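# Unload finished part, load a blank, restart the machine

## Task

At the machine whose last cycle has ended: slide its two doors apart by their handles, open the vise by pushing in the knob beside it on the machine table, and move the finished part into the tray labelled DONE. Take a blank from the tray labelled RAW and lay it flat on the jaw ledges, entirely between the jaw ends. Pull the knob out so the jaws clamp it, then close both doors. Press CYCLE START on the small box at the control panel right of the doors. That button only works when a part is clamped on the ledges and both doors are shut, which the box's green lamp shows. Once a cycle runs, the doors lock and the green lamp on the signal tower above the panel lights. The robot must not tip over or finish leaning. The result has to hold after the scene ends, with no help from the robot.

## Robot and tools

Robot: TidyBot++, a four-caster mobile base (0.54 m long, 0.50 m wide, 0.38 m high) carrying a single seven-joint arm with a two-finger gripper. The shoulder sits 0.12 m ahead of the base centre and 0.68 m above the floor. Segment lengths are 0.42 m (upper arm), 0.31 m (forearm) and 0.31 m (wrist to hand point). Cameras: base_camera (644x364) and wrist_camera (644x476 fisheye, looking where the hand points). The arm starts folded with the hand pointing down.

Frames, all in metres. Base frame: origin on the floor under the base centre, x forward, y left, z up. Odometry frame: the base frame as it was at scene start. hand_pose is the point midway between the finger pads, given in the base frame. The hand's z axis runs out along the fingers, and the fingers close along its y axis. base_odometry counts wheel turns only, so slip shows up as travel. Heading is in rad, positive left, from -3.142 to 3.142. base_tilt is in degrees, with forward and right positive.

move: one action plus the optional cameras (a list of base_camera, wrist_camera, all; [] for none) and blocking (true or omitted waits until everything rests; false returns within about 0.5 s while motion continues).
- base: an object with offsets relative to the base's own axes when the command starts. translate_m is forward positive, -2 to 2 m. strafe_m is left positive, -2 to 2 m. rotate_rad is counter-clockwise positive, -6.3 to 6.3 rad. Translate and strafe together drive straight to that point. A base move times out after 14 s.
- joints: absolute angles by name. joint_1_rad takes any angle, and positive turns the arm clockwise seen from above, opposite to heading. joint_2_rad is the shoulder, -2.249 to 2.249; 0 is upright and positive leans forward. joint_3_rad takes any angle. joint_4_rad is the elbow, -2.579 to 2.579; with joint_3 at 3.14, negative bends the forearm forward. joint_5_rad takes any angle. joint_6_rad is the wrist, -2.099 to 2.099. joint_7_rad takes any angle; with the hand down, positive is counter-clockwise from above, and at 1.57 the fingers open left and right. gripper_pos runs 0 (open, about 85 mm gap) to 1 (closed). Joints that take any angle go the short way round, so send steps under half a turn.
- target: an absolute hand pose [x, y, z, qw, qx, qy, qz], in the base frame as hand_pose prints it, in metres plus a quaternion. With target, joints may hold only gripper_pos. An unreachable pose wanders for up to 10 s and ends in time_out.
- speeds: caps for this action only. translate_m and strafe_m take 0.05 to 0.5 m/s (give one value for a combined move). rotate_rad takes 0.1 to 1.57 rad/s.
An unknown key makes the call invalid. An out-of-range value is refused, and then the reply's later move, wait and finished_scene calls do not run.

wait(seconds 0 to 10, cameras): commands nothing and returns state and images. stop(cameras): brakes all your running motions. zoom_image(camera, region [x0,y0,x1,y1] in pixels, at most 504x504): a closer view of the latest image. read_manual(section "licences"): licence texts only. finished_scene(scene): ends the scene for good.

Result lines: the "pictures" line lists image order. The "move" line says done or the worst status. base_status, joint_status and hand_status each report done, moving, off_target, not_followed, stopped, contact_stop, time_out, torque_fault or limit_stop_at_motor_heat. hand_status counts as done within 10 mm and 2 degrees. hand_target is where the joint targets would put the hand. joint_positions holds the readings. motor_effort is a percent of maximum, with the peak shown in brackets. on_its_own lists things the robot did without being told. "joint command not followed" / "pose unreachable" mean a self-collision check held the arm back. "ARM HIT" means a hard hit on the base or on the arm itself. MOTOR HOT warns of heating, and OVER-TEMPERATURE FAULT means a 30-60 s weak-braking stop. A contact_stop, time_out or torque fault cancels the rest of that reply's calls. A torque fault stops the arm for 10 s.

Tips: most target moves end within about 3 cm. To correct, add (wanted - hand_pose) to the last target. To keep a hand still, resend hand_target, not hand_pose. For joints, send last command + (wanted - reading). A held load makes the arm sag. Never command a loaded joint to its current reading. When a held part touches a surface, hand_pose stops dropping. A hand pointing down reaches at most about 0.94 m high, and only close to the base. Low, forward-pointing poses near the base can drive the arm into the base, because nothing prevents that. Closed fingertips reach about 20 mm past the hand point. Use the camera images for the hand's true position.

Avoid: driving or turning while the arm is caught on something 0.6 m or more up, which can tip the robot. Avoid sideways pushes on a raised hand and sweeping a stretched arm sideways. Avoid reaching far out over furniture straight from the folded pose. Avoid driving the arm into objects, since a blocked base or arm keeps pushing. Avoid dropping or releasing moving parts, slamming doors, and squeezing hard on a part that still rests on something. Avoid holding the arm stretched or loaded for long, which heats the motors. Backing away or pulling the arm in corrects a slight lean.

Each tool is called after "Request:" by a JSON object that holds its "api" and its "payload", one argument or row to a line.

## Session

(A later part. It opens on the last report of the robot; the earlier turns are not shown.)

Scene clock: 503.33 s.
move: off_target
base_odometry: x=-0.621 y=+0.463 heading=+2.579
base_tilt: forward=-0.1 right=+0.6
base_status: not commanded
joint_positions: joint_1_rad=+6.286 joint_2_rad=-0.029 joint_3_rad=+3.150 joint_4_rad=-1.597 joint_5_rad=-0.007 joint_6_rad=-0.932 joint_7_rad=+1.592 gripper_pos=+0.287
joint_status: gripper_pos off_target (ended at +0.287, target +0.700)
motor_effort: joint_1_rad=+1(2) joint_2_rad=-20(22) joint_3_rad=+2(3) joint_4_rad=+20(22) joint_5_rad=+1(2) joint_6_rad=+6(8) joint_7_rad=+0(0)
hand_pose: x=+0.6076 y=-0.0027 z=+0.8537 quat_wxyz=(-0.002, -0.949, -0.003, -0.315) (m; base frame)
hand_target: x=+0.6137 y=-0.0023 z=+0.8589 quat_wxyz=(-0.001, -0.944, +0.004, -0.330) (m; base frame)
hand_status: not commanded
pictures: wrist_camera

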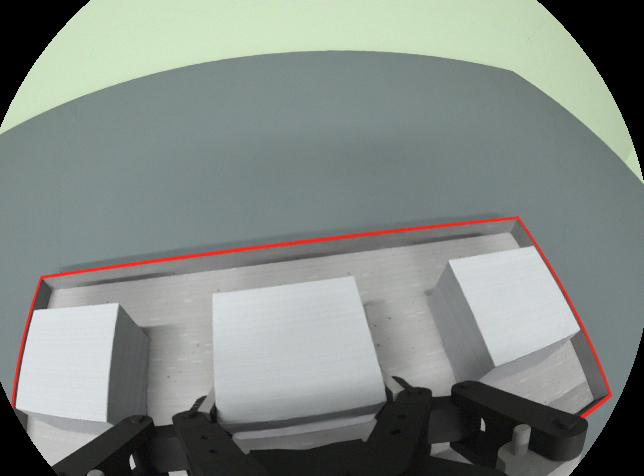

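Request:
{"api": "move", "payload": {
  "joints": {"joint_2_rad":0.005,"joint_4_rad":-1.449,"joint_6_rad":-1.03},
  "cameras": []
}}

Request:
{"api": "move", "payload": {
  "joints": {"joint_2_rad":0.113,"joint_4_rad":-0.805,"joint_6_rad":-1.5},
  "cameras": ["wrist_camera"]
}}

Scene clock: 507.50 s.
move: off_target
base_odometry: x=-0.621 y=+0.463 heading=+2.579
base_tilt: forward=+0.0 right=+0.6
base_status: not commanded
joint_positions: joint_1_rad=+6.286 joint_2_rad=+0.013 joint_3_rad=+3.150 joint_4_rad=-1.494 joint_5_rad=-0.007 joint_6_rad=-1.003 joint_7_rad=+1.592 gripper_pos=+0.287
joint_status: joint_4_rad off_target (ended at -1.494, target -1.449); the others done
motor_effort: joint_1_rad=+0(1) joint_2_rad=-26(27) joint_3_rad=+1(2) joint_4_rad=+24(25) joint_5_rad=+0(1) joint_6_rad=+8(9) joint_7_rad=-1(1)
hand_pose: x=+0.6222 y=-0.0027 z=+0.8713 quat_wxyz=(-0.002, -0.951, -0.004, -0.311) (m; base frame)
hand_target: x=+0.6237 y=-0.0023 z=+0.8928 quat_wxyz=(-0.001, -0.946, +0.004, -0.323) (m; base frame)
hand_status: not commanded
pictures: none
No camera images: "cameras" was empty.

Scene clock: 509.40 s.
move: off_target
base_odometry: x=-0.621 y=+0.463 heading=+2.579
base_tilt: forward=+0.0 right=+0.6
base_status: not commanded
joint_positions: joint_1_rad=+6.286 joint_2_rad=+0.116 joint_3_rad=+3.150 joint_4_rad=-0.849 joint_5_rad=-0.007 joint_6_rad=-1.469 joint_7_rad=+1.592 gripper_pos=+0.287
joint_status: joint_4_rad off_target (ended at -0.849, target -0.805); the others done
motor_effort: joint_1_rad=+0(1) joint_2_rad=-28(29) joint_3_rad=+1(1) joint_4_rad=+21(25) joint_5_rad=+0(1) joint_6_rad=+9(10) joint_7_rad=+0(1)
hand_pose: x=+0.6284 y=-0.0021 z=+1.0421 quat_wxyz=(-0.003, -0.938, -0.005, -0.346) (m; base frame)
hand_target: x=+0.6224 y=-0.0019 z=+1.0575 quat_wxyz=(-0.002, -0.935, +0.004, -0.354) (m; base frame)
hand_status: not commanded
pictures: wrist_camera

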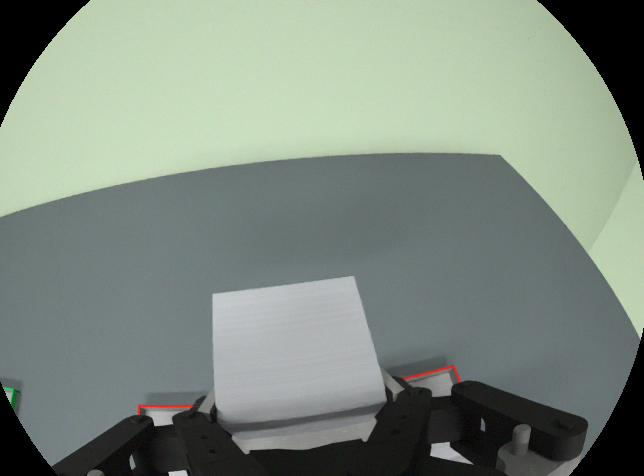

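Request:
{"api": "move", "payload": {
  "base": {"translate_m":-0.75,"strafe_m":-0.2},
  "joints": {"joint_1_rad":6.283,"joint_2_rad":0.113,"joint_4_rad":-0.805,"joint_6_rad":-1.53},
  "cameras": []
}}

Request:
{"api": "move", "payload": {
  "base": {"rotate_rad":-3.1415},
  "speeds": {"rotate_rad":1.2},
  "cameras": ["wrist_camera"]
}}

Scene clock: 517.50 s.
move: off_target
base_odometry: x=+0.120 y=+0.232 heading=+2.579
base_tilt: forward=-0.1 right=+0.6
base_status: done
joint_positions: joint_1_rad=+6.285 joint_2_rad=+0.125 joint_3_rad=+3.150 joint_4_rad=-0.846 joint_5_rad=-0.007 joint_6_rad=-1.509 joint_7_rad=+1.592 gripper_pos=+0.287
joint_status: joint_4_rad off_target (ended at -0.846, target -0.805); the others done
motor_effort: joint_1_rad=+0(2) joint_2_rad=-28(32) joint_3_rad=+1(2) joint_4_rad=+21(22) joint_5_rad=+0(1) joint_6_rad=+9(9) joint_7_rad=+0(1)
hand_pose: x=+0.6224 y=-0.0015 z=+1.0310 quat_wxyz=(-0.002, -0.946, -0.006, -0.325) (m; base frame)
hand_target: x=+0.6153 y=-0.0019 z=+1.0515 quat_wxyz=(-0.001, -0.940, +0.004, -0.340) (m; base frame)
hand_status: not commanded
pictures: none
No camera images: "cameras" was empty.

Scene clock: 521.23 s.
move: done
base_odometry: x=+0.120 y=+0.232 heading=-0.562
base_tilt: forward=-0.1 right=+0.6
base_status: done
joint_positions: joint_1_rad=+6.286 joint_2_rad=+0.132 joint_3_rad=+3.151 joint_4_rad=-0.846 joint_5_rad=-0.007 joint_6_rad=-1.509 joint_7_rad=+1.592 gripper_pos=+0.287
joint_status: not commanded
motor_effort: joint_1_rad=+0(4) joint_2_rad=-29(32) joint_3_rad=+1(4) joint_4_rad=+20(22) joint_5_rad=+0(2) joint_6_rad=+9(9) joint_7_rad=+0(1)
hand_pose: x=+0.6248 y=-0.0022 z=+1.0276 quat_wxyz=(-0.003, -0.947, -0.005, -0.322) (m; base frame)
hand_target: x=+0.6153 y=-0.0019 z=+1.0515 quat_wxyz=(-0.001, -0.940, +0.004, -0.340) (m; base frame)
hand_status: not commanded
pictures: wrist_camera

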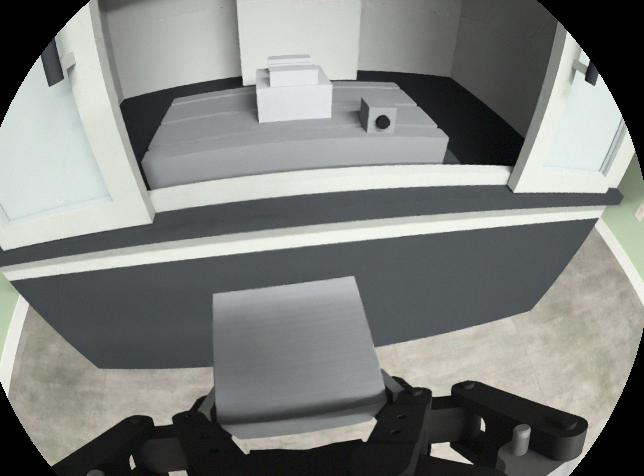

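Request:
{"api": "move", "payload": {
  "base": {"translate_m":0.6},
  "joints": {"joint_1_rad":6.281,"joint_2_rad":0.1,"joint_4_rad":-0.78,"joint_6_rad":-1.6},
  "cameras": ["wrist_camera"]
}}

Request:
{"api": "zoom_image", "payload": {
  "camera": "wrist_camera",
  "region": [130, 130, 480, 460]
}}

Scene clock: 528.73 s.
move: done
base_odometry: x=+0.628 y=-0.088 heading=-0.563
base_tilt: forward=-0.1 right=+0.6
base_status: done
joint_positions: joint_1_rad=+6.286 joint_2_rad=+0.121 joint_3_rad=+3.151 joint_4_rad=-0.819 joint_5_rad=-0.007 joint_6_rad=-1.586 joint_7_rad=+1.592 gripper_pos=+0.287
joint_status: all done
motor_effort: joint_1_rad=+0(2) joint_2_rad=-27(32) joint_3_rad=+1(2) joint_4_rad=+20(22) joint_5_rad=+0(1) joint_6_rad=+8(10) joint_7_rad=+0(1)
hand_pose: x=+0.6034 y=-0.0019 z=+1.0308 quat_wxyz=(-0.002, -0.953, -0.006, -0.303) (m; base frame)
hand_target: x=+0.5946 y=-0.0008 z=+1.0551 quat_wxyz=(-0.001, -0.946, +0.003, -0.325) (m; base frame)
hand_status: not commanded
pictures: wrist_camera

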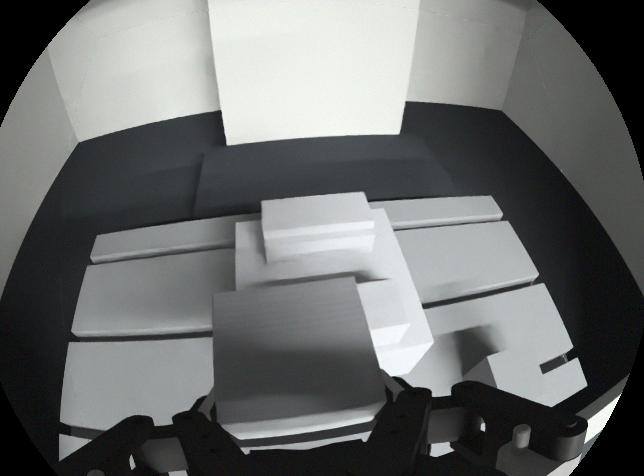

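Scaled by 1.440.

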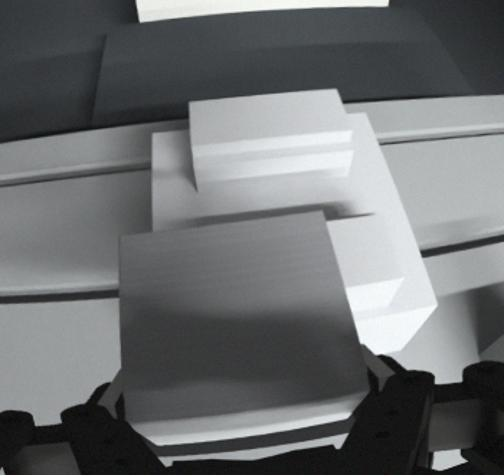

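Request:
{"api": "move", "payload": {
  "base": {"strafe_m":-0.033},
  "speeds": {"strafe_m":0.1}
}}

Request:
{"api": "zoom_image", "payload": {
  "camera": "wrist_camera",
  "region": [180, 150, 460, 400]
}}

Scene clock: 545.83 s.
move: done
base_odometry: x=+0.611 y=-0.116 heading=-0.562
base_tilt: forward=-0.1 right=+0.6
base_status: done
joint_positions: joint_1_rad=+6.284 joint_2_rad=+0.120 joint_3_rad=+3.151 joint_4_rad=-0.819 joint_5_rad=-0.007 joint_6_rad=-1.586 joint_7_rad=+1.592 gripper_pos=+0.287
joint_status: not commanded
motor_effort: joint_1_rad=-1(3) joint_2_rad=-27(29) joint_3_rad=+1(3) joint_4_rad=+20(21) joint_5_rad=+0(1) joint_6_rad=+8(8) joint_7_rad=+0(1)
hand_pose: x=+0.6031 y=-0.0011 z=+1.0312 quat_wxyz=(-0.002, -0.953, -0.006, -0.303) (m; base frame)
hand_target: x=+0.5946 y=-0.0008 z=+1.0551 quat_wxyz=(-0.001, -0.946, +0.003, -0.325) (m; base frame)
hand_status: not commanded
pictures: base_camera, wrist_camera

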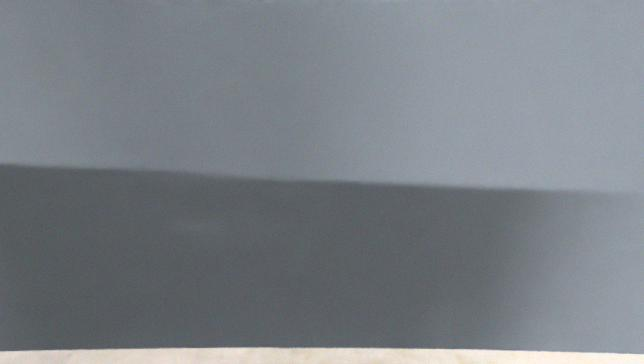

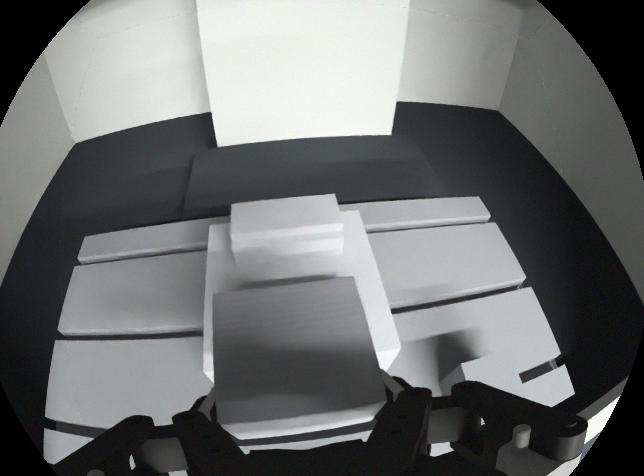

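Scaled by 1.800.

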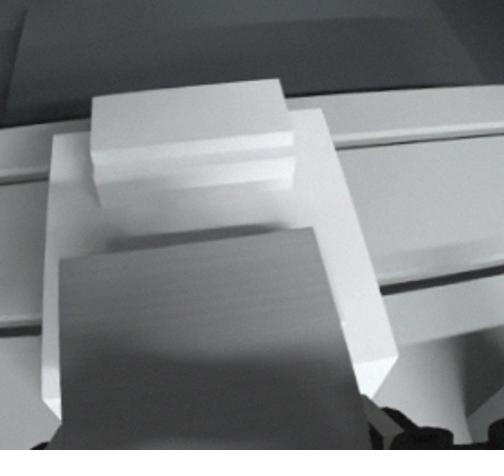

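Request:
{"api": "move", "payload": {
  "base": {"translate_m":0.11,"strafe_m":-0.007},
  "speeds": {"translate_m":0.15},
  "cameras": ["wrist_camera"]
}}

Request:
{"api": "zoom_image", "payload": {
  "camera": "wrist_camera",
  "region": [180, 200, 460, 460]
}}

Scene clock: 561.27 s.
move: done
base_odometry: x=+0.700 y=-0.180 heading=-0.562
base_tilt: forward=+0.0 right=+0.6
base_status: done
joint_positions: joint_1_rad=+6.284 joint_2_rad=+0.119 joint_3_rad=+3.151 joint_4_rad=-0.818 joint_5_rad=-0.007 joint_6_rad=-1.587 joint_7_rad=+1.592 gripper_pos=+0.287
joint_status: not commanded
motor_effort: joint_1_rad=+0(2) joint_2_rad=-27(31) joint_3_rad=+1(2) joint_4_rad=+20(22) joint_5_rad=+0(1) joint_6_rad=+8(9) joint_7_rad=+0(1)
hand_pose: x=+0.6026 y=-0.0010 z=+1.0321 quat_wxyz=(-0.002, -0.953, -0.007, -0.304) (m; base frame)
hand_target: x=+0.5946 y=-0.0008 z=+1.0551 quat_wxyz=(-0.001, -0.946, +0.003, -0.325) (m; base frame)
hand_status: not commanded
pictures: wrist_camera

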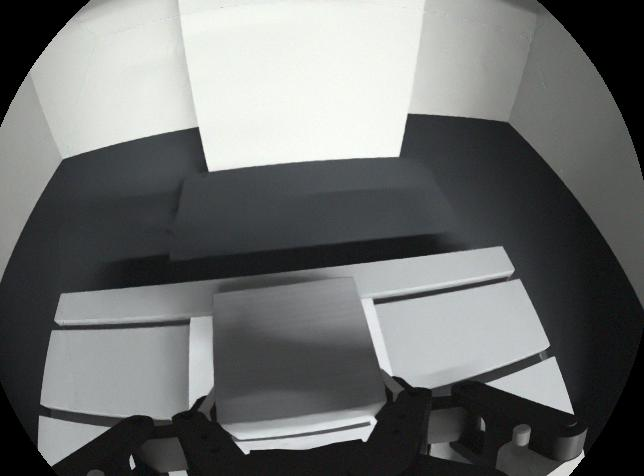

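Scaled by 1.800.

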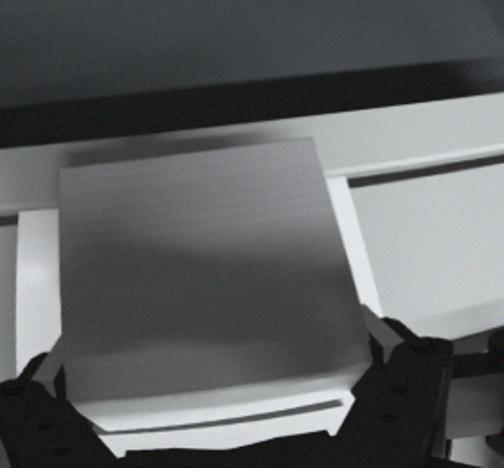

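Request:
{"api": "move", "payload": {
  "base": {"translate_m":0.005},
  "speeds": {"translate_m":0.1},
  "joints": {"joint_2_rad":0.016,"joint_4_rad":-1.070,"joint_6_rad":-1.325},
  "cameras": ["wrist_camera"]
}}

Request:
{"api": "zoom_image", "payload": {
  "camera": "wrist_camera",
  "region": [180, 200, 460, 460]
}}

Scene clock: 567.17 s.
move: done
base_odometry: x=+0.704 y=-0.183 heading=-0.563
base_tilt: forward=-0.1 right=+0.6
base_status: done
joint_positions: joint_1_rad=+6.284 joint_2_rad=+0.045 joint_3_rad=+3.151 joint_4_rad=-1.083 joint_5_rad=-0.007 joint_6_rad=-1.376 joint_7_rad=+1.592 gripper_pos=+0.287
joint_status: all done
motor_effort: joint_1_rad=+0(2) joint_2_rad=-26(29) joint_3_rad=+1(2) joint_4_rad=+22(23) joint_5_rad=+0(1) joint_6_rad=+8(10) joint_7_rad=+0(1)
hand_pose: x=+0.6075 y=-0.0014 z=+0.9869 quat_wxyz=(-0.002, -0.949, -0.006, -0.314) (m; base frame)
hand_target: x=+0.6117 y=-0.0012 z=+1.0172 quat_wxyz=(-0.001, -0.934, +0.003, -0.357) (m; base frame)
hand_status: not commanded
pictures: wrist_camera

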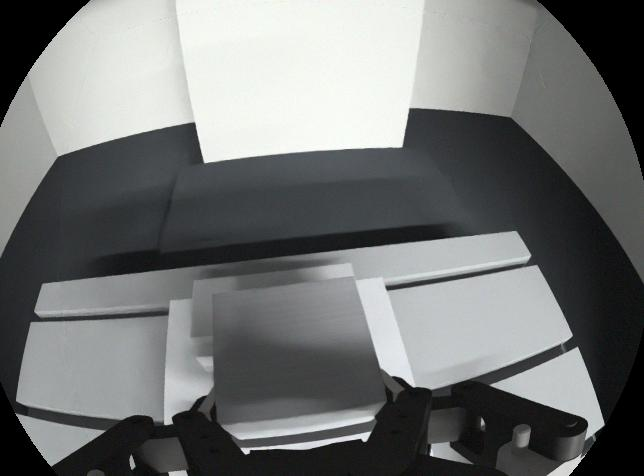

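Scaled by 1.800.

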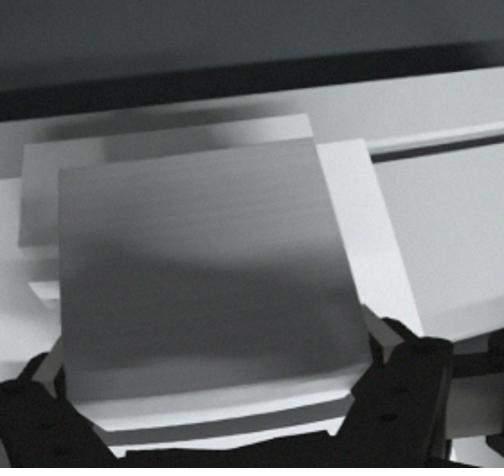

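Request:
{"api": "move", "payload": {
  "base": {"strafe_m":0.008,"translate_m":0.002},
  "speeds": {"translate_m":0.05},
  "joints": {"joint_2_rad":0.012,"joint_4_rad":-1.12,"joint_6_rad":-1.295},
  "cameras": ["wrist_camera"]
}}

Request:
{"api": "zoom_image", "payload": {
  "camera": "wrist_camera",
  "region": [140, 200, 460, 460]
}}

Scene clock: 578.27 s.
move: done
base_odometry: x=+0.710 y=-0.178 heading=-0.563
base_tilt: forward=+0.0 right=+0.6
base_status: done
joint_positions: joint_1_rad=+6.282 joint_2_rad=+0.028 joint_3_rad=+3.150 joint_4_rad=-1.123 joint_5_rad=-0.007 joint_6_rad=-1.335 joint_7_rad=+1.592 gripper_pos=+0.287
joint_status: all done
motor_effort: joint_1_rad=+0(3) joint_2_rad=-23(27) joint_3_rad=+1(3) joint_4_rad=+20(22) joint_5_rad=+0(2) joint_6_rad=+7(9) joint_7_rad=-1(1)
hand_pose: x=+0.6078 y=-0.0001 z=+0.9836 quat_wxyz=(-0.001, -0.947, -0.007, -0.322) (m; base frame)
hand_target: x=+0.6127 y=-0.0012 z=+1.0010 quat_wxyz=(-0.001, -0.937, +0.003, -0.350) (m; base frame)
hand_status: not commanded
pictures: wrist_camera

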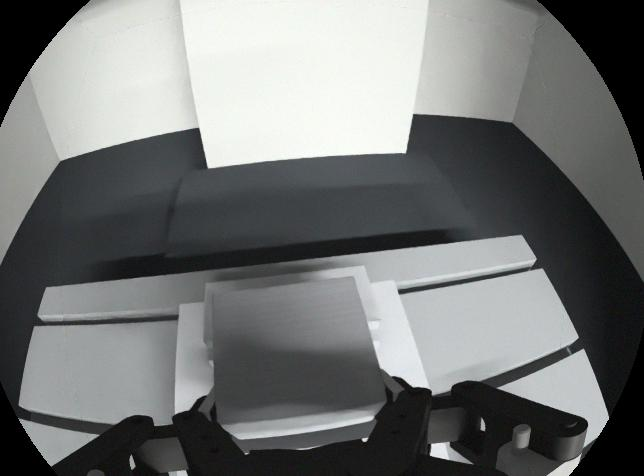

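Scaled by 1.575.

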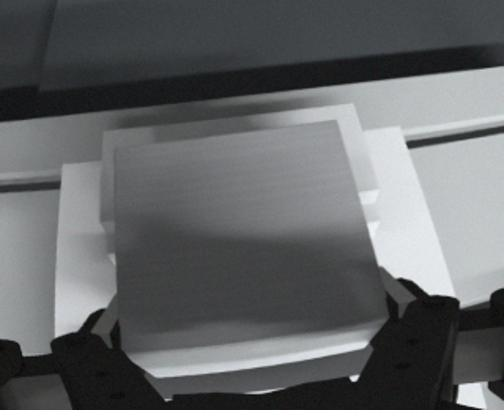

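Request:
{"api": "zoom_image", "payload": {
  "camera": "wrist_camera",
  "region": [340, 250, 440, 400]
}}

Request:
{"api": "zoom_image", "payload": {
  "camera": "wrist_camera",
  "region": [170, 250, 290, 470]
}}

Request:
{"api": "zoom_image", "payload": {
  "camera": "wrist_camera",
  "region": [200, 400, 400, 470]
}}

Scaled by 3.360.

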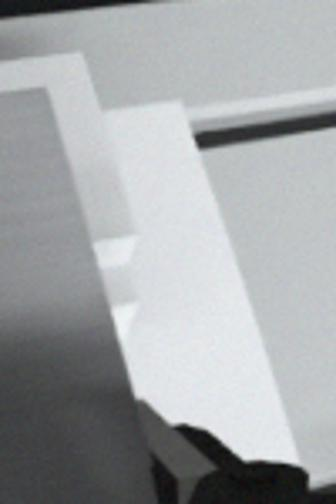

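Scaled by 2.291.

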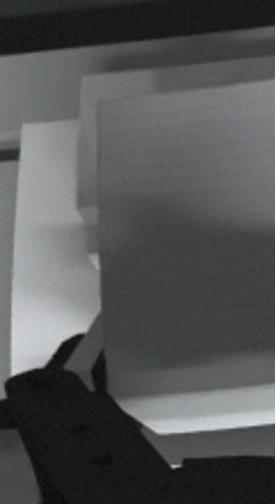

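Scaled by 2.520.

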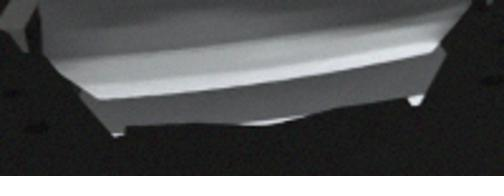

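Request:
{"api": "move", "payload": {
  "base": {"translate_m":-0.005},
  "speeds": {"translate_m":0.05},
  "cameras": ["wrist_camera"]
}}

Request:
{"api": "zoom_image", "payload": {
  "camera": "wrist_camera",
  "region": [340, 250, 440, 400]
}}

Scene clock: 605.37 s.
move: done
base_odometry: x=+0.706 y=-0.175 heading=-0.563
base_tilt: forward=-0.1 right=+0.6
base_status: done
joint_positions: joint_1_rad=+6.282 joint_2_rad=+0.027 joint_3_rad=+3.149 joint_4_rad=-1.132 joint_5_rad=-0.007 joint_6_rad=-1.332 joint_7_rad=+1.592 gripper_pos=+0.287
joint_status: not commanded
motor_effort: joint_1_rad=+0(2) joint_2_rad=-25(29) joint_3_rad=+1(2) joint_4_rad=+22(22) joint_5_rad=+0(1) joint_6_rad=+8(9) joint_7_rad=+0(1)
hand_pose: x=+0.6072 y=-0.0001 z=+0.9805 quat_wxyz=(-0.001, -0.947, -0.007, -0.320) (m; base frame)
hand_target: x=+0.6127 y=-0.0012 z=+1.0010 quat_wxyz=(-0.001, -0.937, +0.003, -0.350) (m; base frame)
hand_status: not commanded
pictures: wrist_camera

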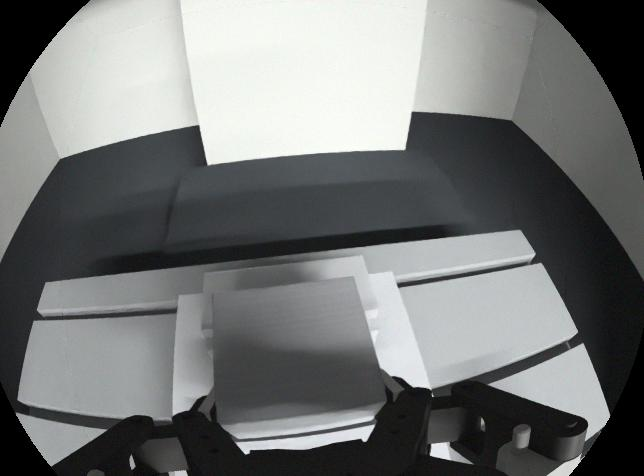

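Scaled by 3.360.

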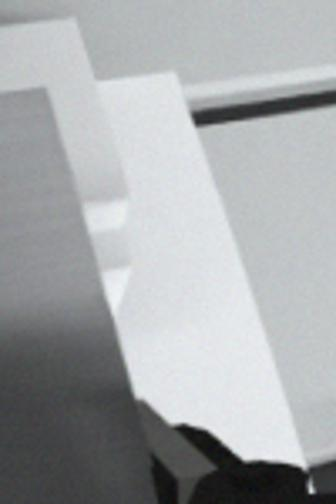

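Request:
{"api": "move", "payload": {
  "joints": {"joint_2_rad":0.010,"joint_4_rad":-1.155,"joint_6_rad":-1.27},
  "cameras": ["wrist_camera"]
}}

Request:
{"api": "zoom_image", "payload": {
  "camera": "wrist_camera",
  "region": [340, 250, 440, 400]
}}

Scene clock: 611.30 s.
move: done
base_odometry: x=+0.706 y=-0.175 heading=-0.563
base_tilt: forward=-0.1 right=+0.6
base_status: not commanded
joint_positions: joint_1_rad=+6.282 joint_2_rad=+0.022 joint_3_rad=+3.149 joint_4_rad=-1.159 joint_5_rad=-0.007 joint_6_rad=-1.309 joint_7_rad=+1.592 gripper_pos=+0.287
joint_status: all done
motor_effort: joint_1_rad=+0(1) joint_2_rad=-23(25) joint_3_rad=+1(1) joint_4_rad=+21(24) joint_5_rad=+0(1) joint_6_rad=+8(9) joint_7_rad=+0(1)
hand_pose: x=+0.6077 y=-0.0001 z=+0.9745 quat_wxyz=(-0.001, -0.947, -0.007, -0.320) (m; base frame)
hand_target: x=+0.6142 y=-0.0012 z=+0.9899 quat_wxyz=(-0.001, -0.938, +0.003, -0.346) (m; base frame)
hand_status: not commanded
pictures: wrist_camera

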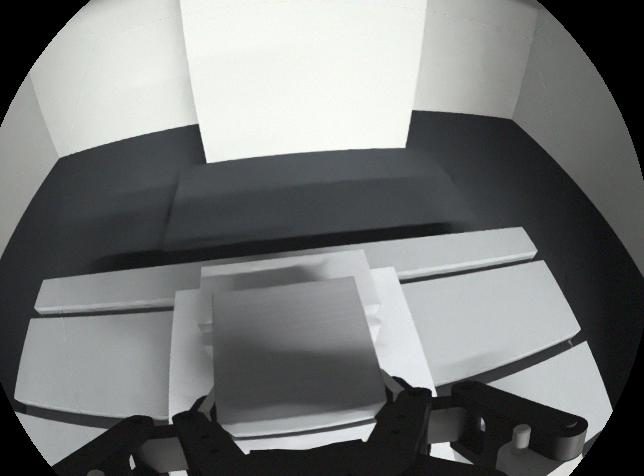

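Scaled by 3.360.

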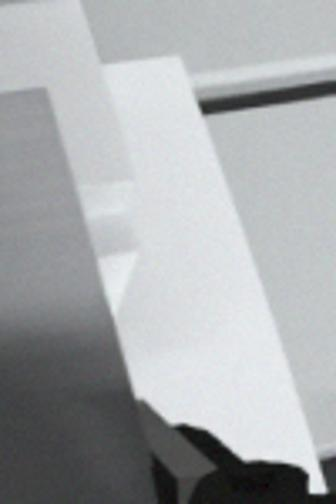

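Request:
{"api": "move", "payload": {
  "joints": {"joint_2_rad":0.008,"joint_4_rad":-1.19,"joint_6_rad":-1.245},
  "cameras": ["wrist_camera"]
}}

Request:
{"api": "zoom_image", "payload": {
  "camera": "wrist_camera",
  "region": [170, 250, 440, 470]
}}

Scene clock: 613.73 s.
move: done
base_odometry: x=+0.706 y=-0.175 heading=-0.563
base_tilt: forward=-0.1 right=+0.6
base_status: not commanded
joint_positions: joint_1_rad=+6.282 joint_2_rad=+0.008 joint_3_rad=+3.149 joint_4_rad=-1.184 joint_5_rad=-0.007 joint_6_rad=-1.282 joint_7_rad=+1.592 gripper_pos=+0.287
joint_status: all done
motor_effort: joint_1_rad=+1(1) joint_2_rad=-20(23) joint_3_rad=+2(2) joint_4_rad=+19(21) joint_5_rad=+1(2) joint_6_rad=+7(9) joint_7_rad=+0(0)
hand_pose: x=+0.6075 y=-0.0001 z=+0.9745 quat_wxyz=(-0.001, -0.945, -0.007, -0.328) (m; base frame)
hand_target: x=+0.6154 y=-0.0012 z=+0.9787 quat_wxyz=(-0.001, -0.940, +0.003, -0.342) (m; base frame)
hand_status: not commanded
pictures: wrist_camera

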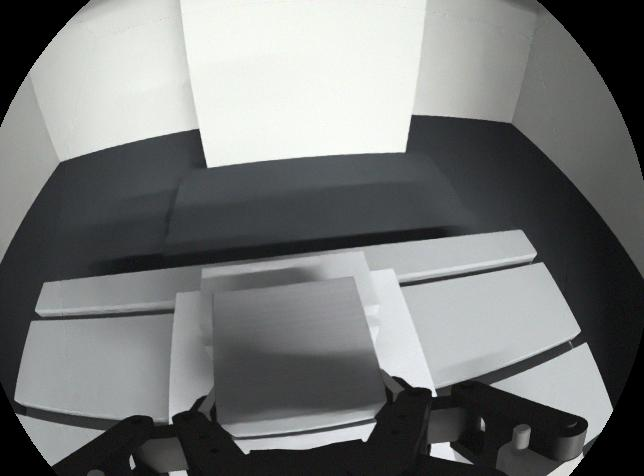

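Scaled by 1.867.

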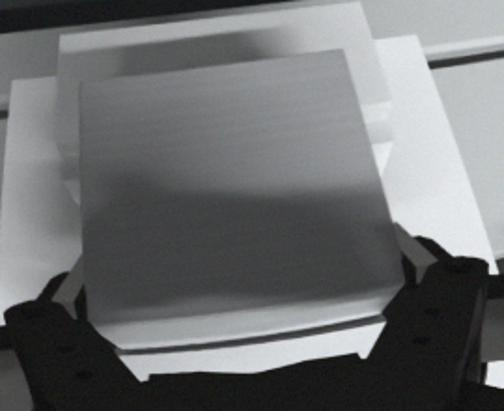

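Request:
{"api": "zoom_image", "payload": {
  "camera": "wrist_camera",
  "region": [200, 400, 400, 470]
}}

Request:
{"api": "zoom_image", "payload": {
  "camera": "wrist_camera",
  "region": [185, 250, 265, 400]
}}

Request:
{"api": "zoom_image", "payload": {
  "camera": "wrist_camera",
  "region": [340, 250, 440, 400]
}}

Scaled by 2.520.

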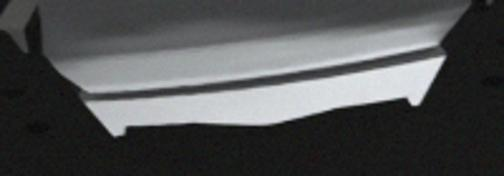

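Scaled by 3.360.

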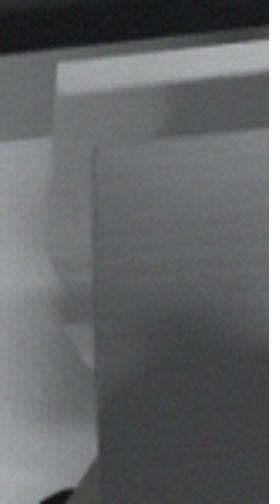

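Scaled by 3.360.

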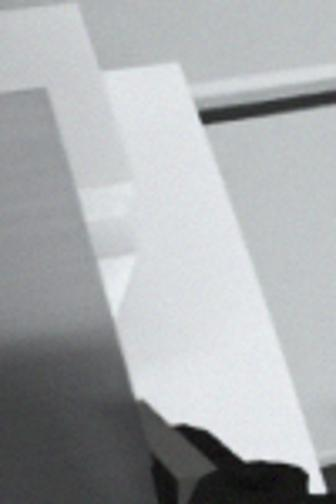

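Request:
{"api": "move", "payload": {
  "joints": {"gripper_pos":0.24},
  "cameras": []
}}

Request:
{"api": "move", "payload": {
  "joints": {"gripper_pos":0.12},
  "cameras": ["wrist_camera"]
}}

Request:
{"api": "zoom_image", "payload": {
  "camera": "wrist_camera",
  "region": [170, 250, 440, 470]
}}

Scene clock: 643.37 s.
move: done
base_odometry: x=+0.706 y=-0.175 heading=-0.563
base_tilt: forward=-0.1 right=+0.6
base_status: not commanded
joint_positions: joint_1_rad=+6.282 joint_2_rad=+0.008 joint_3_rad=+3.150 joint_4_rad=-1.186 joint_5_rad=-0.007 joint_6_rad=-1.273 joint_7_rad=+1.592 gripper_pos=+0.240
joint_status: all done
motor_effort: joint_1_rad=+0(2) joint_2_rad=-21(24) joint_3_rad=+1(3) joint_4_rad=+19(21) joint_5_rad=+0(2) joint_6_rad=+6(8) joint_7_rad=+0(0)
hand_pose: x=+0.6093 y=-0.0002 z=+0.9748 quat_wxyz=(-0.001, -0.944, -0.007, -0.331) (m; base frame)
hand_target: x=+0.6154 y=-0.0012 z=+0.9787 quat_wxyz=(-0.001, -0.940, +0.003, -0.342) (m; base frame)
hand_status: not commanded
pictures: none
No camera images: "cameras" was empty.

Scene clock: 643.90 s.
move: done
base_odometry: x=+0.706 y=-0.175 heading=-0.563
base_tilt: forward=+0.0 right=+0.6
base_status: not commanded
joint_positions: joint_1_rad=+6.282 joint_2_rad=+0.008 joint_3_rad=+3.150 joint_4_rad=-1.186 joint_5_rad=-0.007 joint_6_rad=-1.273 joint_7_rad=+1.592 gripper_pos=+0.120
joint_status: all done
motor_effort: joint_1_rad=+0(1) joint_2_rad=-21(21) joint_3_rad=+1(2) joint_4_rad=+19(20) joint_5_rad=+0(0) joint_6_rad=+6(6) joint_7_rad=+0(0)
hand_pose: x=+0.6093 y=-0.0002 z=+0.9748 quat_wxyz=(-0.001, -0.944, -0.007, -0.331) (m; base frame)
hand_target: x=+0.6154 y=-0.0012 z=+0.9787 quat_wxyz=(-0.001, -0.940, +0.003, -0.342) (m; base frame)
hand_status: not commanded
pictures: wrist_camera

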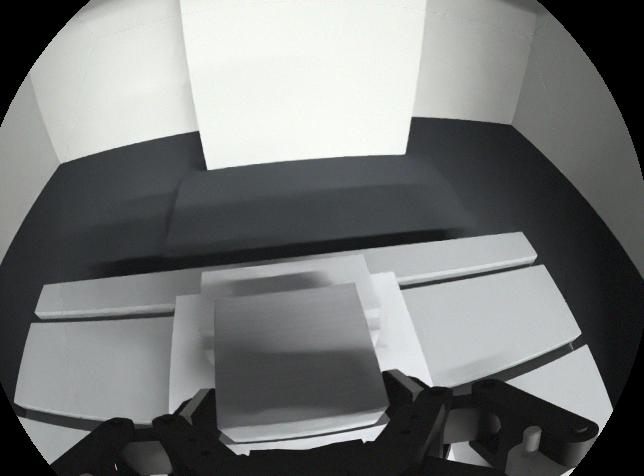

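Scaled by 1.867.

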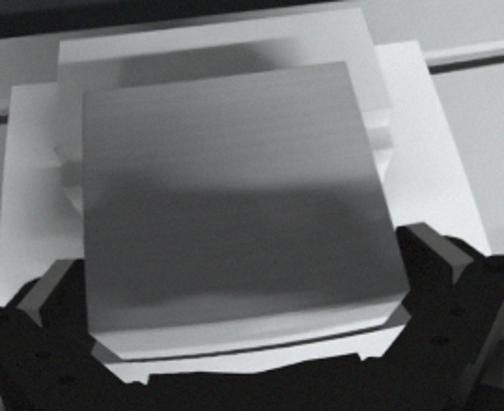

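Request:
{"api": "move", "payload": {
  "joints": {"gripper_pos":0.0},
  "cameras": []
}}

Request:
{"api": "move", "payload": {
  "joints": {"joint_2_rad":0.04,"joint_4_rad":-1.06,"joint_6_rad":-1.36},
  "cameras": []
}}

Request:
{"api": "move", "payload": {
  "joints": {"joint_2_rad":0.1,"joint_4_rad":-0.87,"joint_6_rad":-1.5},
  "cameras": []
}}

Request:
{"api": "move", "payload": {
  "base": {"translate_m":-0.1},
  "cameras": ["wrist_camera"]
}}

Request:
{"api": "zoom_image", "payload": {
  "camera": "wrist_camera",
  "region": [150, 200, 500, 476]
}}

Scene clock: 649.70 s.
move: done
base_odometry: x=+0.706 y=-0.175 heading=-0.563
base_tilt: forward=+0.0 right=+0.6
base_status: not commanded
joint_positions: joint_1_rad=+6.282 joint_2_rad=+0.008 joint_3_rad=+3.150 joint_4_rad=-1.186 joint_5_rad=-0.007 joint_6_rad=-1.273 joint_7_rad=+1.592 gripper_pos=+0.000
joint_status: all done
motor_effort: joint_1_rad=+0(1) joint_2_rad=-21(21) joint_3_rad=+1(1) joint_4_rad=+19(19) joint_5_rad=+0(0) joint_6_rad=+6(6) joint_7_rad=+0(1)
hand_pose: x=+0.6093 y=-0.0002 z=+0.9748 quat_wxyz=(-0.001, -0.944, -0.007, -0.331) (m; base frame)
hand_target: x=+0.6154 y=-0.0012 z=+0.9787 quat_wxyz=(-0.001, -0.940, +0.003, -0.342) (m; base frame)
hand_status: not commanded
pictures: none
No camera images: "cameras" was empty.

Scene clock: 650.70 s.
move: done
base_odometry: x=+0.706 y=-0.175 heading=-0.563
base_tilt: forward=-0.1 right=+0.6
base_status: not commanded
joint_positions: joint_1_rad=+6.282 joint_2_rad=+0.024 joint_3_rad=+3.150 joint_4_rad=-1.080 joint_5_rad=-0.007 joint_6_rad=-1.320 joint_7_rad=+1.592 gripper_pos=+0.000
joint_status: all done
motor_effort: joint_1_rad=+0(1) joint_2_rad=-22(23) joint_3_rad=+1(1) joint_4_rad=+19(20) joint_5_rad=+0(1) joint_6_rad=+6(7) joint_7_rad=+0(1)
hand_pose: x=+0.6146 y=-0.0001 z=+1.0095 quat_wxyz=(-0.002, -0.936, -0.007, -0.351) (m; base frame)
hand_target: x=+0.6122 y=-0.0011 z=+1.0031 quat_wxyz=(-0.001, -0.942, +0.003, -0.334) (m; base frame)
hand_status: not commanded
pictures: none
No camera images: "cameras" was empty.

Scene clock: 651.87 s.
move: done
base_odometry: x=+0.706 y=-0.175 heading=-0.563
base_tilt: forward=-0.1 right=+0.6
base_status: not commanded
joint_positions: joint_1_rad=+6.282 joint_2_rad=+0.081 joint_3_rad=+3.150 joint_4_rad=-0.893 joint_5_rad=-0.007 joint_6_rad=-1.454 joint_7_rad=+1.592 gripper_pos=+0.000
joint_status: all done
motor_effort: joint_1_rad=+0(1) joint_2_rad=-22(23) joint_3_rad=+1(1) joint_4_rad=+17(20) joint_5_rad=+0(0) joint_6_rad=+6(7) joint_7_rad=+0(1)
hand_pose: x=+0.6170 y=+0.0001 z=+1.0423 quat_wxyz=(-0.002, -0.937, -0.007, -0.349) (m; base frame)
hand_target: x=+0.6141 y=-0.0009 z=+1.0345 quat_wxyz=(-0.001, -0.944, +0.003, -0.330) (m; base frame)
hand_status: not commanded
pictures: none
No camera images: "cameras" was empty.

Scene clock: 653.27 s.
move: done
base_odometry: x=+0.622 y=-0.122 heading=-0.563
base_tilt: forward=-0.1 right=+0.6
base_status: done
joint_positions: joint_1_rad=+6.282 joint_2_rad=+0.091 joint_3_rad=+3.150 joint_4_rad=-0.888 joint_5_rad=-0.007 joint_6_rad=-1.461 joint_7_rad=+1.592 gripper_pos=+0.000
joint_status: not commanded
motor_effort: joint_1_rad=+1(1) joint_2_rad=-22(27) joint_3_rad=+1(2) joint_4_rad=+18(18) joint_5_rad=+0(1) joint_6_rad=+6(7) joint_7_rad=+0(1)
hand_pose: x=+0.6191 y=+0.0001 z=+1.0383 quat_wxyz=(-0.002, -0.939, -0.007, -0.343) (m; base frame)
hand_target: x=+0.6141 y=-0.0009 z=+1.0345 quat_wxyz=(-0.001, -0.944, +0.003, -0.330) (m; base frame)
hand_status: not commanded
pictures: wrist_camera

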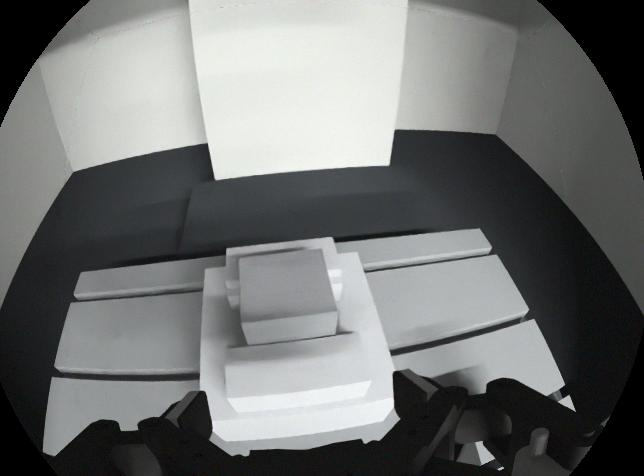

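Scaled by 1.440.

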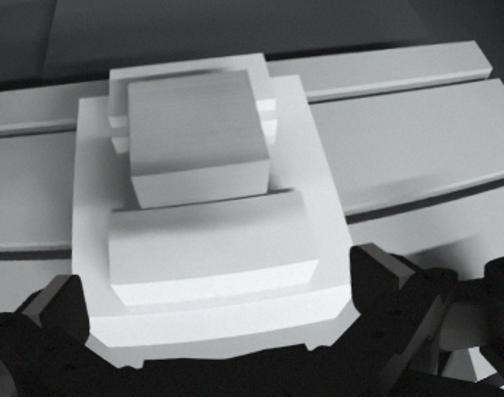

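Request:
{"api": "zoom_image", "payload": {
  "camera": "wrist_camera",
  "region": [210, 225, 390, 425]
}}

Scaled by 2.520.

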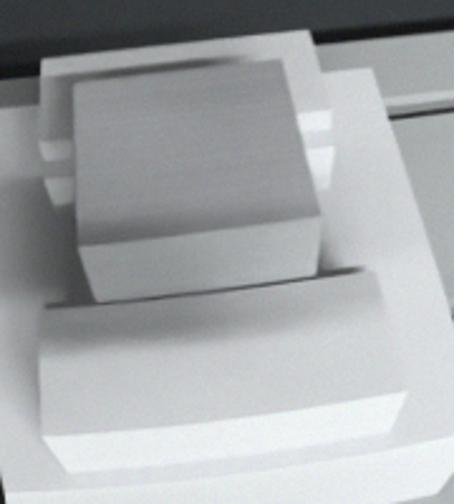

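Request:
{"api": "move", "payload": {
  "base": {"translate_m":-0.15,"strafe_m":-0.175},
  "cameras": []
}}

Request:
{"api": "move", "payload": {
  "joints": {"joint_1_rad":6.281,"joint_2_rad":-0.175,"joint_4_rad":-1.88,"joint_6_rad":-0.354},
  "cameras": ["wrist_camera"]
}}

Request:
{"api": "zoom_image", "payload": {
  "camera": "wrist_camera",
  "region": [180, 230, 430, 420]
}}

Scene clock: 666.20 s.
move: done
base_odometry: x=+0.401 y=-0.189 heading=-0.564
base_tilt: forward=+0.0 right=+0.6
base_status: done
joint_positions: joint_1_rad=+6.283 joint_2_rad=+0.090 joint_3_rad=+3.150 joint_4_rad=-0.888 joint_5_rad=-0.007 joint_6_rad=-1.462 joint_7_rad=+1.592 gripper_pos=+0.000
joint_status: not commanded
motor_effort: joint_1_rad=+0(3) joint_2_rad=-22(25) joint_3_rad=+1(3) joint_4_rad=+17(18) joint_5_rad=+0(1) joint_6_rad=+6(7) joint_7_rad=+0(1)
hand_pose: x=+0.6184 y=-0.0003 z=+1.0388 quat_wxyz=(-0.002, -0.939, -0.007, -0.344) (m; base frame)
hand_target: x=+0.6141 y=-0.0009 z=+1.0345 quat_wxyz=(-0.001, -0.944, +0.003, -0.330) (m; base frame)
hand_status: not commanded
pictures: none
No camera images: "cameras" was empty.

Scene clock: 668.83 s.
move: done
base_odometry: x=+0.401 y=-0.189 heading=-0.564
base_tilt: forward=-0.1 right=+0.6
base_status: not commanded
joint_positions: joint_1_rad=+6.283 joint_2_rad=-0.167 joint_3_rad=+3.150 joint_4_rad=-1.871 joint_5_rad=-0.007 joint_6_rad=-0.387 joint_7_rad=+1.592 gripper_pos=+0.000
joint_status: all done
motor_effort: joint_1_rad=+0(2) joint_2_rad=-17(23) joint_3_rad=+1(2) joint_4_rad=+21(24) joint_5_rad=+0(1) joint_6_rad=+8(9) joint_7_rad=+0(1)
hand_pose: x=+0.6310 y=-0.0022 z=+0.9002 quat_wxyz=(-0.004, -0.865, -0.003, -0.501) (m; base frame)
hand_target: x=+0.6323 y=-0.0016 z=+0.9081 quat_wxyz=(-0.001, -0.857, +0.003, -0.515) (m; base frame)
hand_status: not commanded
pictures: wrist_camera

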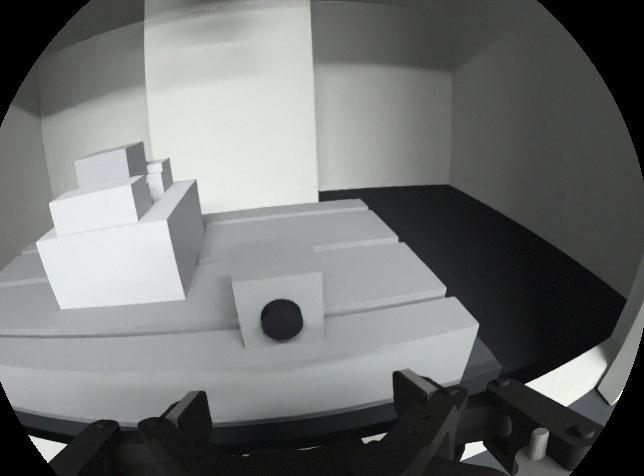

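Scaled by 2.016.

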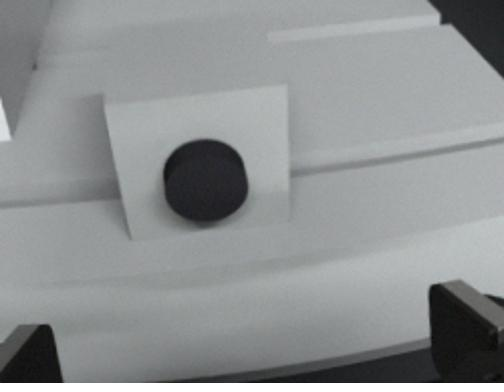

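Request:
{"api": "zoom_image", "payload": {
  "camera": "wrist_camera",
  "region": [225, 260, 335, 360]
}}

Scaled by 4.582.

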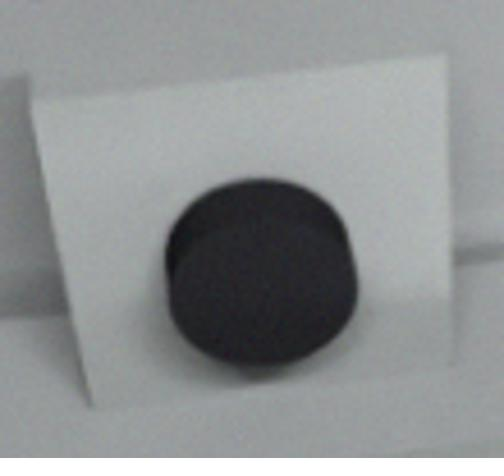

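Request:
{"api": "move", "payload": {
  "base": {"strafe_m":0.004},
  "speeds": {"strafe_m":0.05},
  "joints": {"joint_2_rad":-0.215,"joint_4_rad":-2.175,"joint_6_rad":0.14},
  "cameras": ["wrist_camera"]
}}

Request:
{"api": "zoom_image", "payload": {
  "camera": "wrist_camera",
  "region": [220, 160, 400, 400]
}}

Scene clock: 686.07 s.
move: done
base_odometry: x=+0.403 y=-0.186 heading=-0.564
base_tilt: forward=-0.1 right=+0.6
base_status: done
joint_positions: joint_1_rad=+6.283 joint_2_rad=-0.206 joint_3_rad=+3.150 joint_4_rad=-2.167 joint_5_rad=-0.007 joint_6_rad=+0.108 joint_7_rad=+1.592 gripper_pos=+0.000
joint_status: all done
motor_effort: joint_1_rad=-1(3) joint_2_rad=-14(18) joint_3_rad=+1(4) joint_4_rad=+20(22) joint_5_rad=+0(1) joint_6_rad=+9(10) joint_7_rad=+0(1)
hand_pose: x=+0.6228 y=-0.0030 z=+0.8877 quat_wxyz=(-0.006, -0.799, -0.002, -0.601) (m; base frame)
hand_target: x=+0.6218 y=-0.0015 z=+0.8968 quat_wxyz=(-0.001, -0.790, +0.003, -0.614) (m; base frame)
hand_status: not commanded
pictures: wrist_camera

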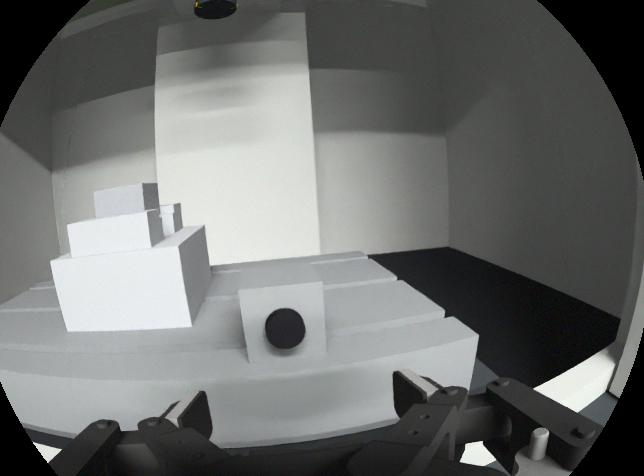

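Scaled by 2.100.

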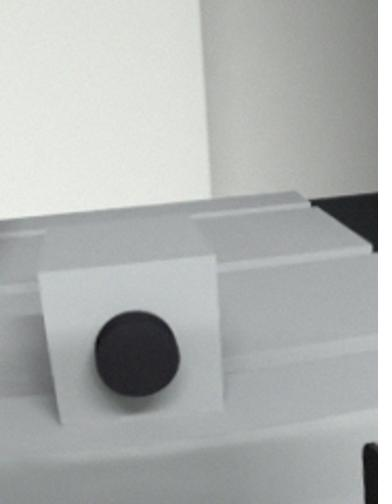

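Request:
{"api": "move", "payload": {
  "base": {"translate_m":0.055,"strafe_m":0.002},
  "speeds": {"translate_m":0.15},
  "joints": {"gripper_pos":0.35},
  "cameras": ["wrist_camera"]
}}

Request:
{"api": "zoom_image", "payload": {
  "camera": "wrist_camera",
  "region": [180, 260, 430, 470]
}}

Scene clock: 696.80 s.
move: done
base_odometry: x=+0.451 y=-0.214 heading=-0.564
base_tilt: forward=-0.1 right=+0.6
base_status: done
joint_positions: joint_1_rad=+6.283 joint_2_rad=-0.214 joint_3_rad=+3.150 joint_4_rad=-2.169 joint_5_rad=-0.007 joint_6_rad=+0.112 joint_7_rad=+1.592 gripper_pos=+0.350
joint_status: all done
motor_effort: joint_1_rad=+0(1) joint_2_rad=-14(17) joint_3_rad=+1(2) joint_4_rad=+20(21) joint_5_rad=+0(0) joint_6_rad=+9(9) joint_7_rad=+0(1)
hand_pose: x=+0.6211 y=-0.0030 z=+0.8918 quat_wxyz=(-0.006, -0.796, -0.002, -0.605) (m; base frame)
hand_target: x=+0.6218 y=-0.0015 z=+0.8968 quat_wxyz=(-0.001, -0.790, +0.003, -0.614) (m; base frame)
hand_status: not commanded
pictures: wrist_camera

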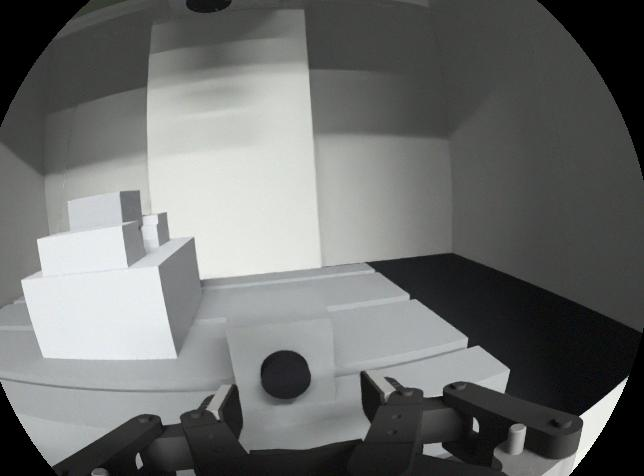

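Scaled by 2.016.

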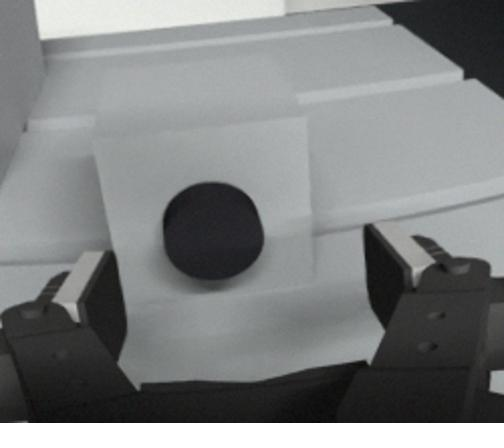

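Request:
{"api": "move", "payload": {
  "base": {"translate_m":0.012,"strafe_m":0.008},
  "speeds": {"translate_m":0.1},
  "joints": {"joint_2_rad":-0.198},
  "cameras": ["wrist_camera"]
}}

Request:
{"api": "zoom_image", "payload": {
  "camera": "wrist_camera",
  "region": [180, 260, 430, 470]
}}

Scene clock: 705.93 s.
move: done
base_odometry: x=+0.466 y=-0.214 heading=-0.564
base_tilt: forward=+0.0 right=+0.6
base_status: done
joint_positions: joint_1_rad=+6.283 joint_2_rad=-0.202 joint_3_rad=+3.149 joint_4_rad=-2.169 joint_5_rad=-0.007 joint_6_rad=+0.113 joint_7_rad=+1.592 gripper_pos=+0.350
joint_status: all done
motor_effort: joint_1_rad=-1(2) joint_2_rad=-15(17) joint_3_rad=+1(3) joint_4_rad=+20(21) joint_5_rad=+0(0) joint_6_rad=+9(9) joint_7_rad=+0(1)
hand_pose: x=+0.6235 y=-0.0028 z=+0.8858 quat_wxyz=(-0.006, -0.800, -0.002, -0.600) (m; base frame)
hand_target: x=+0.6254 y=-0.0015 z=+0.8883 quat_wxyz=(-0.001, -0.795, +0.003, -0.607) (m; base frame)
hand_status: not commanded
pictures: wrist_camera

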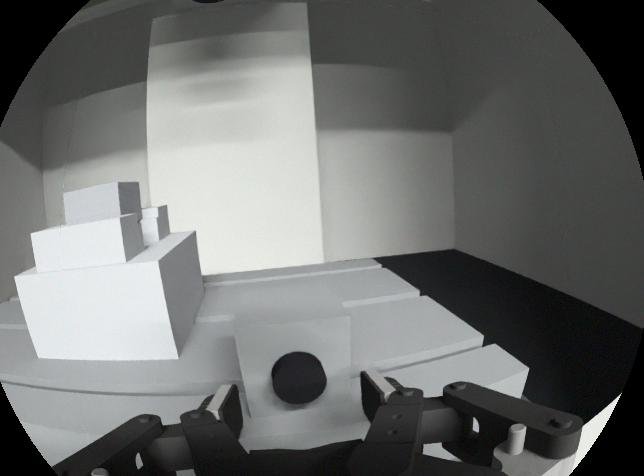

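Scaled by 2.016.

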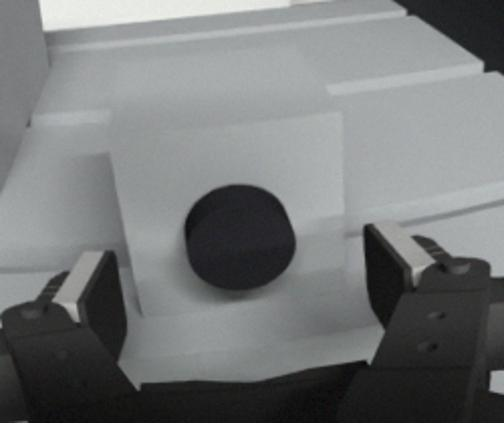

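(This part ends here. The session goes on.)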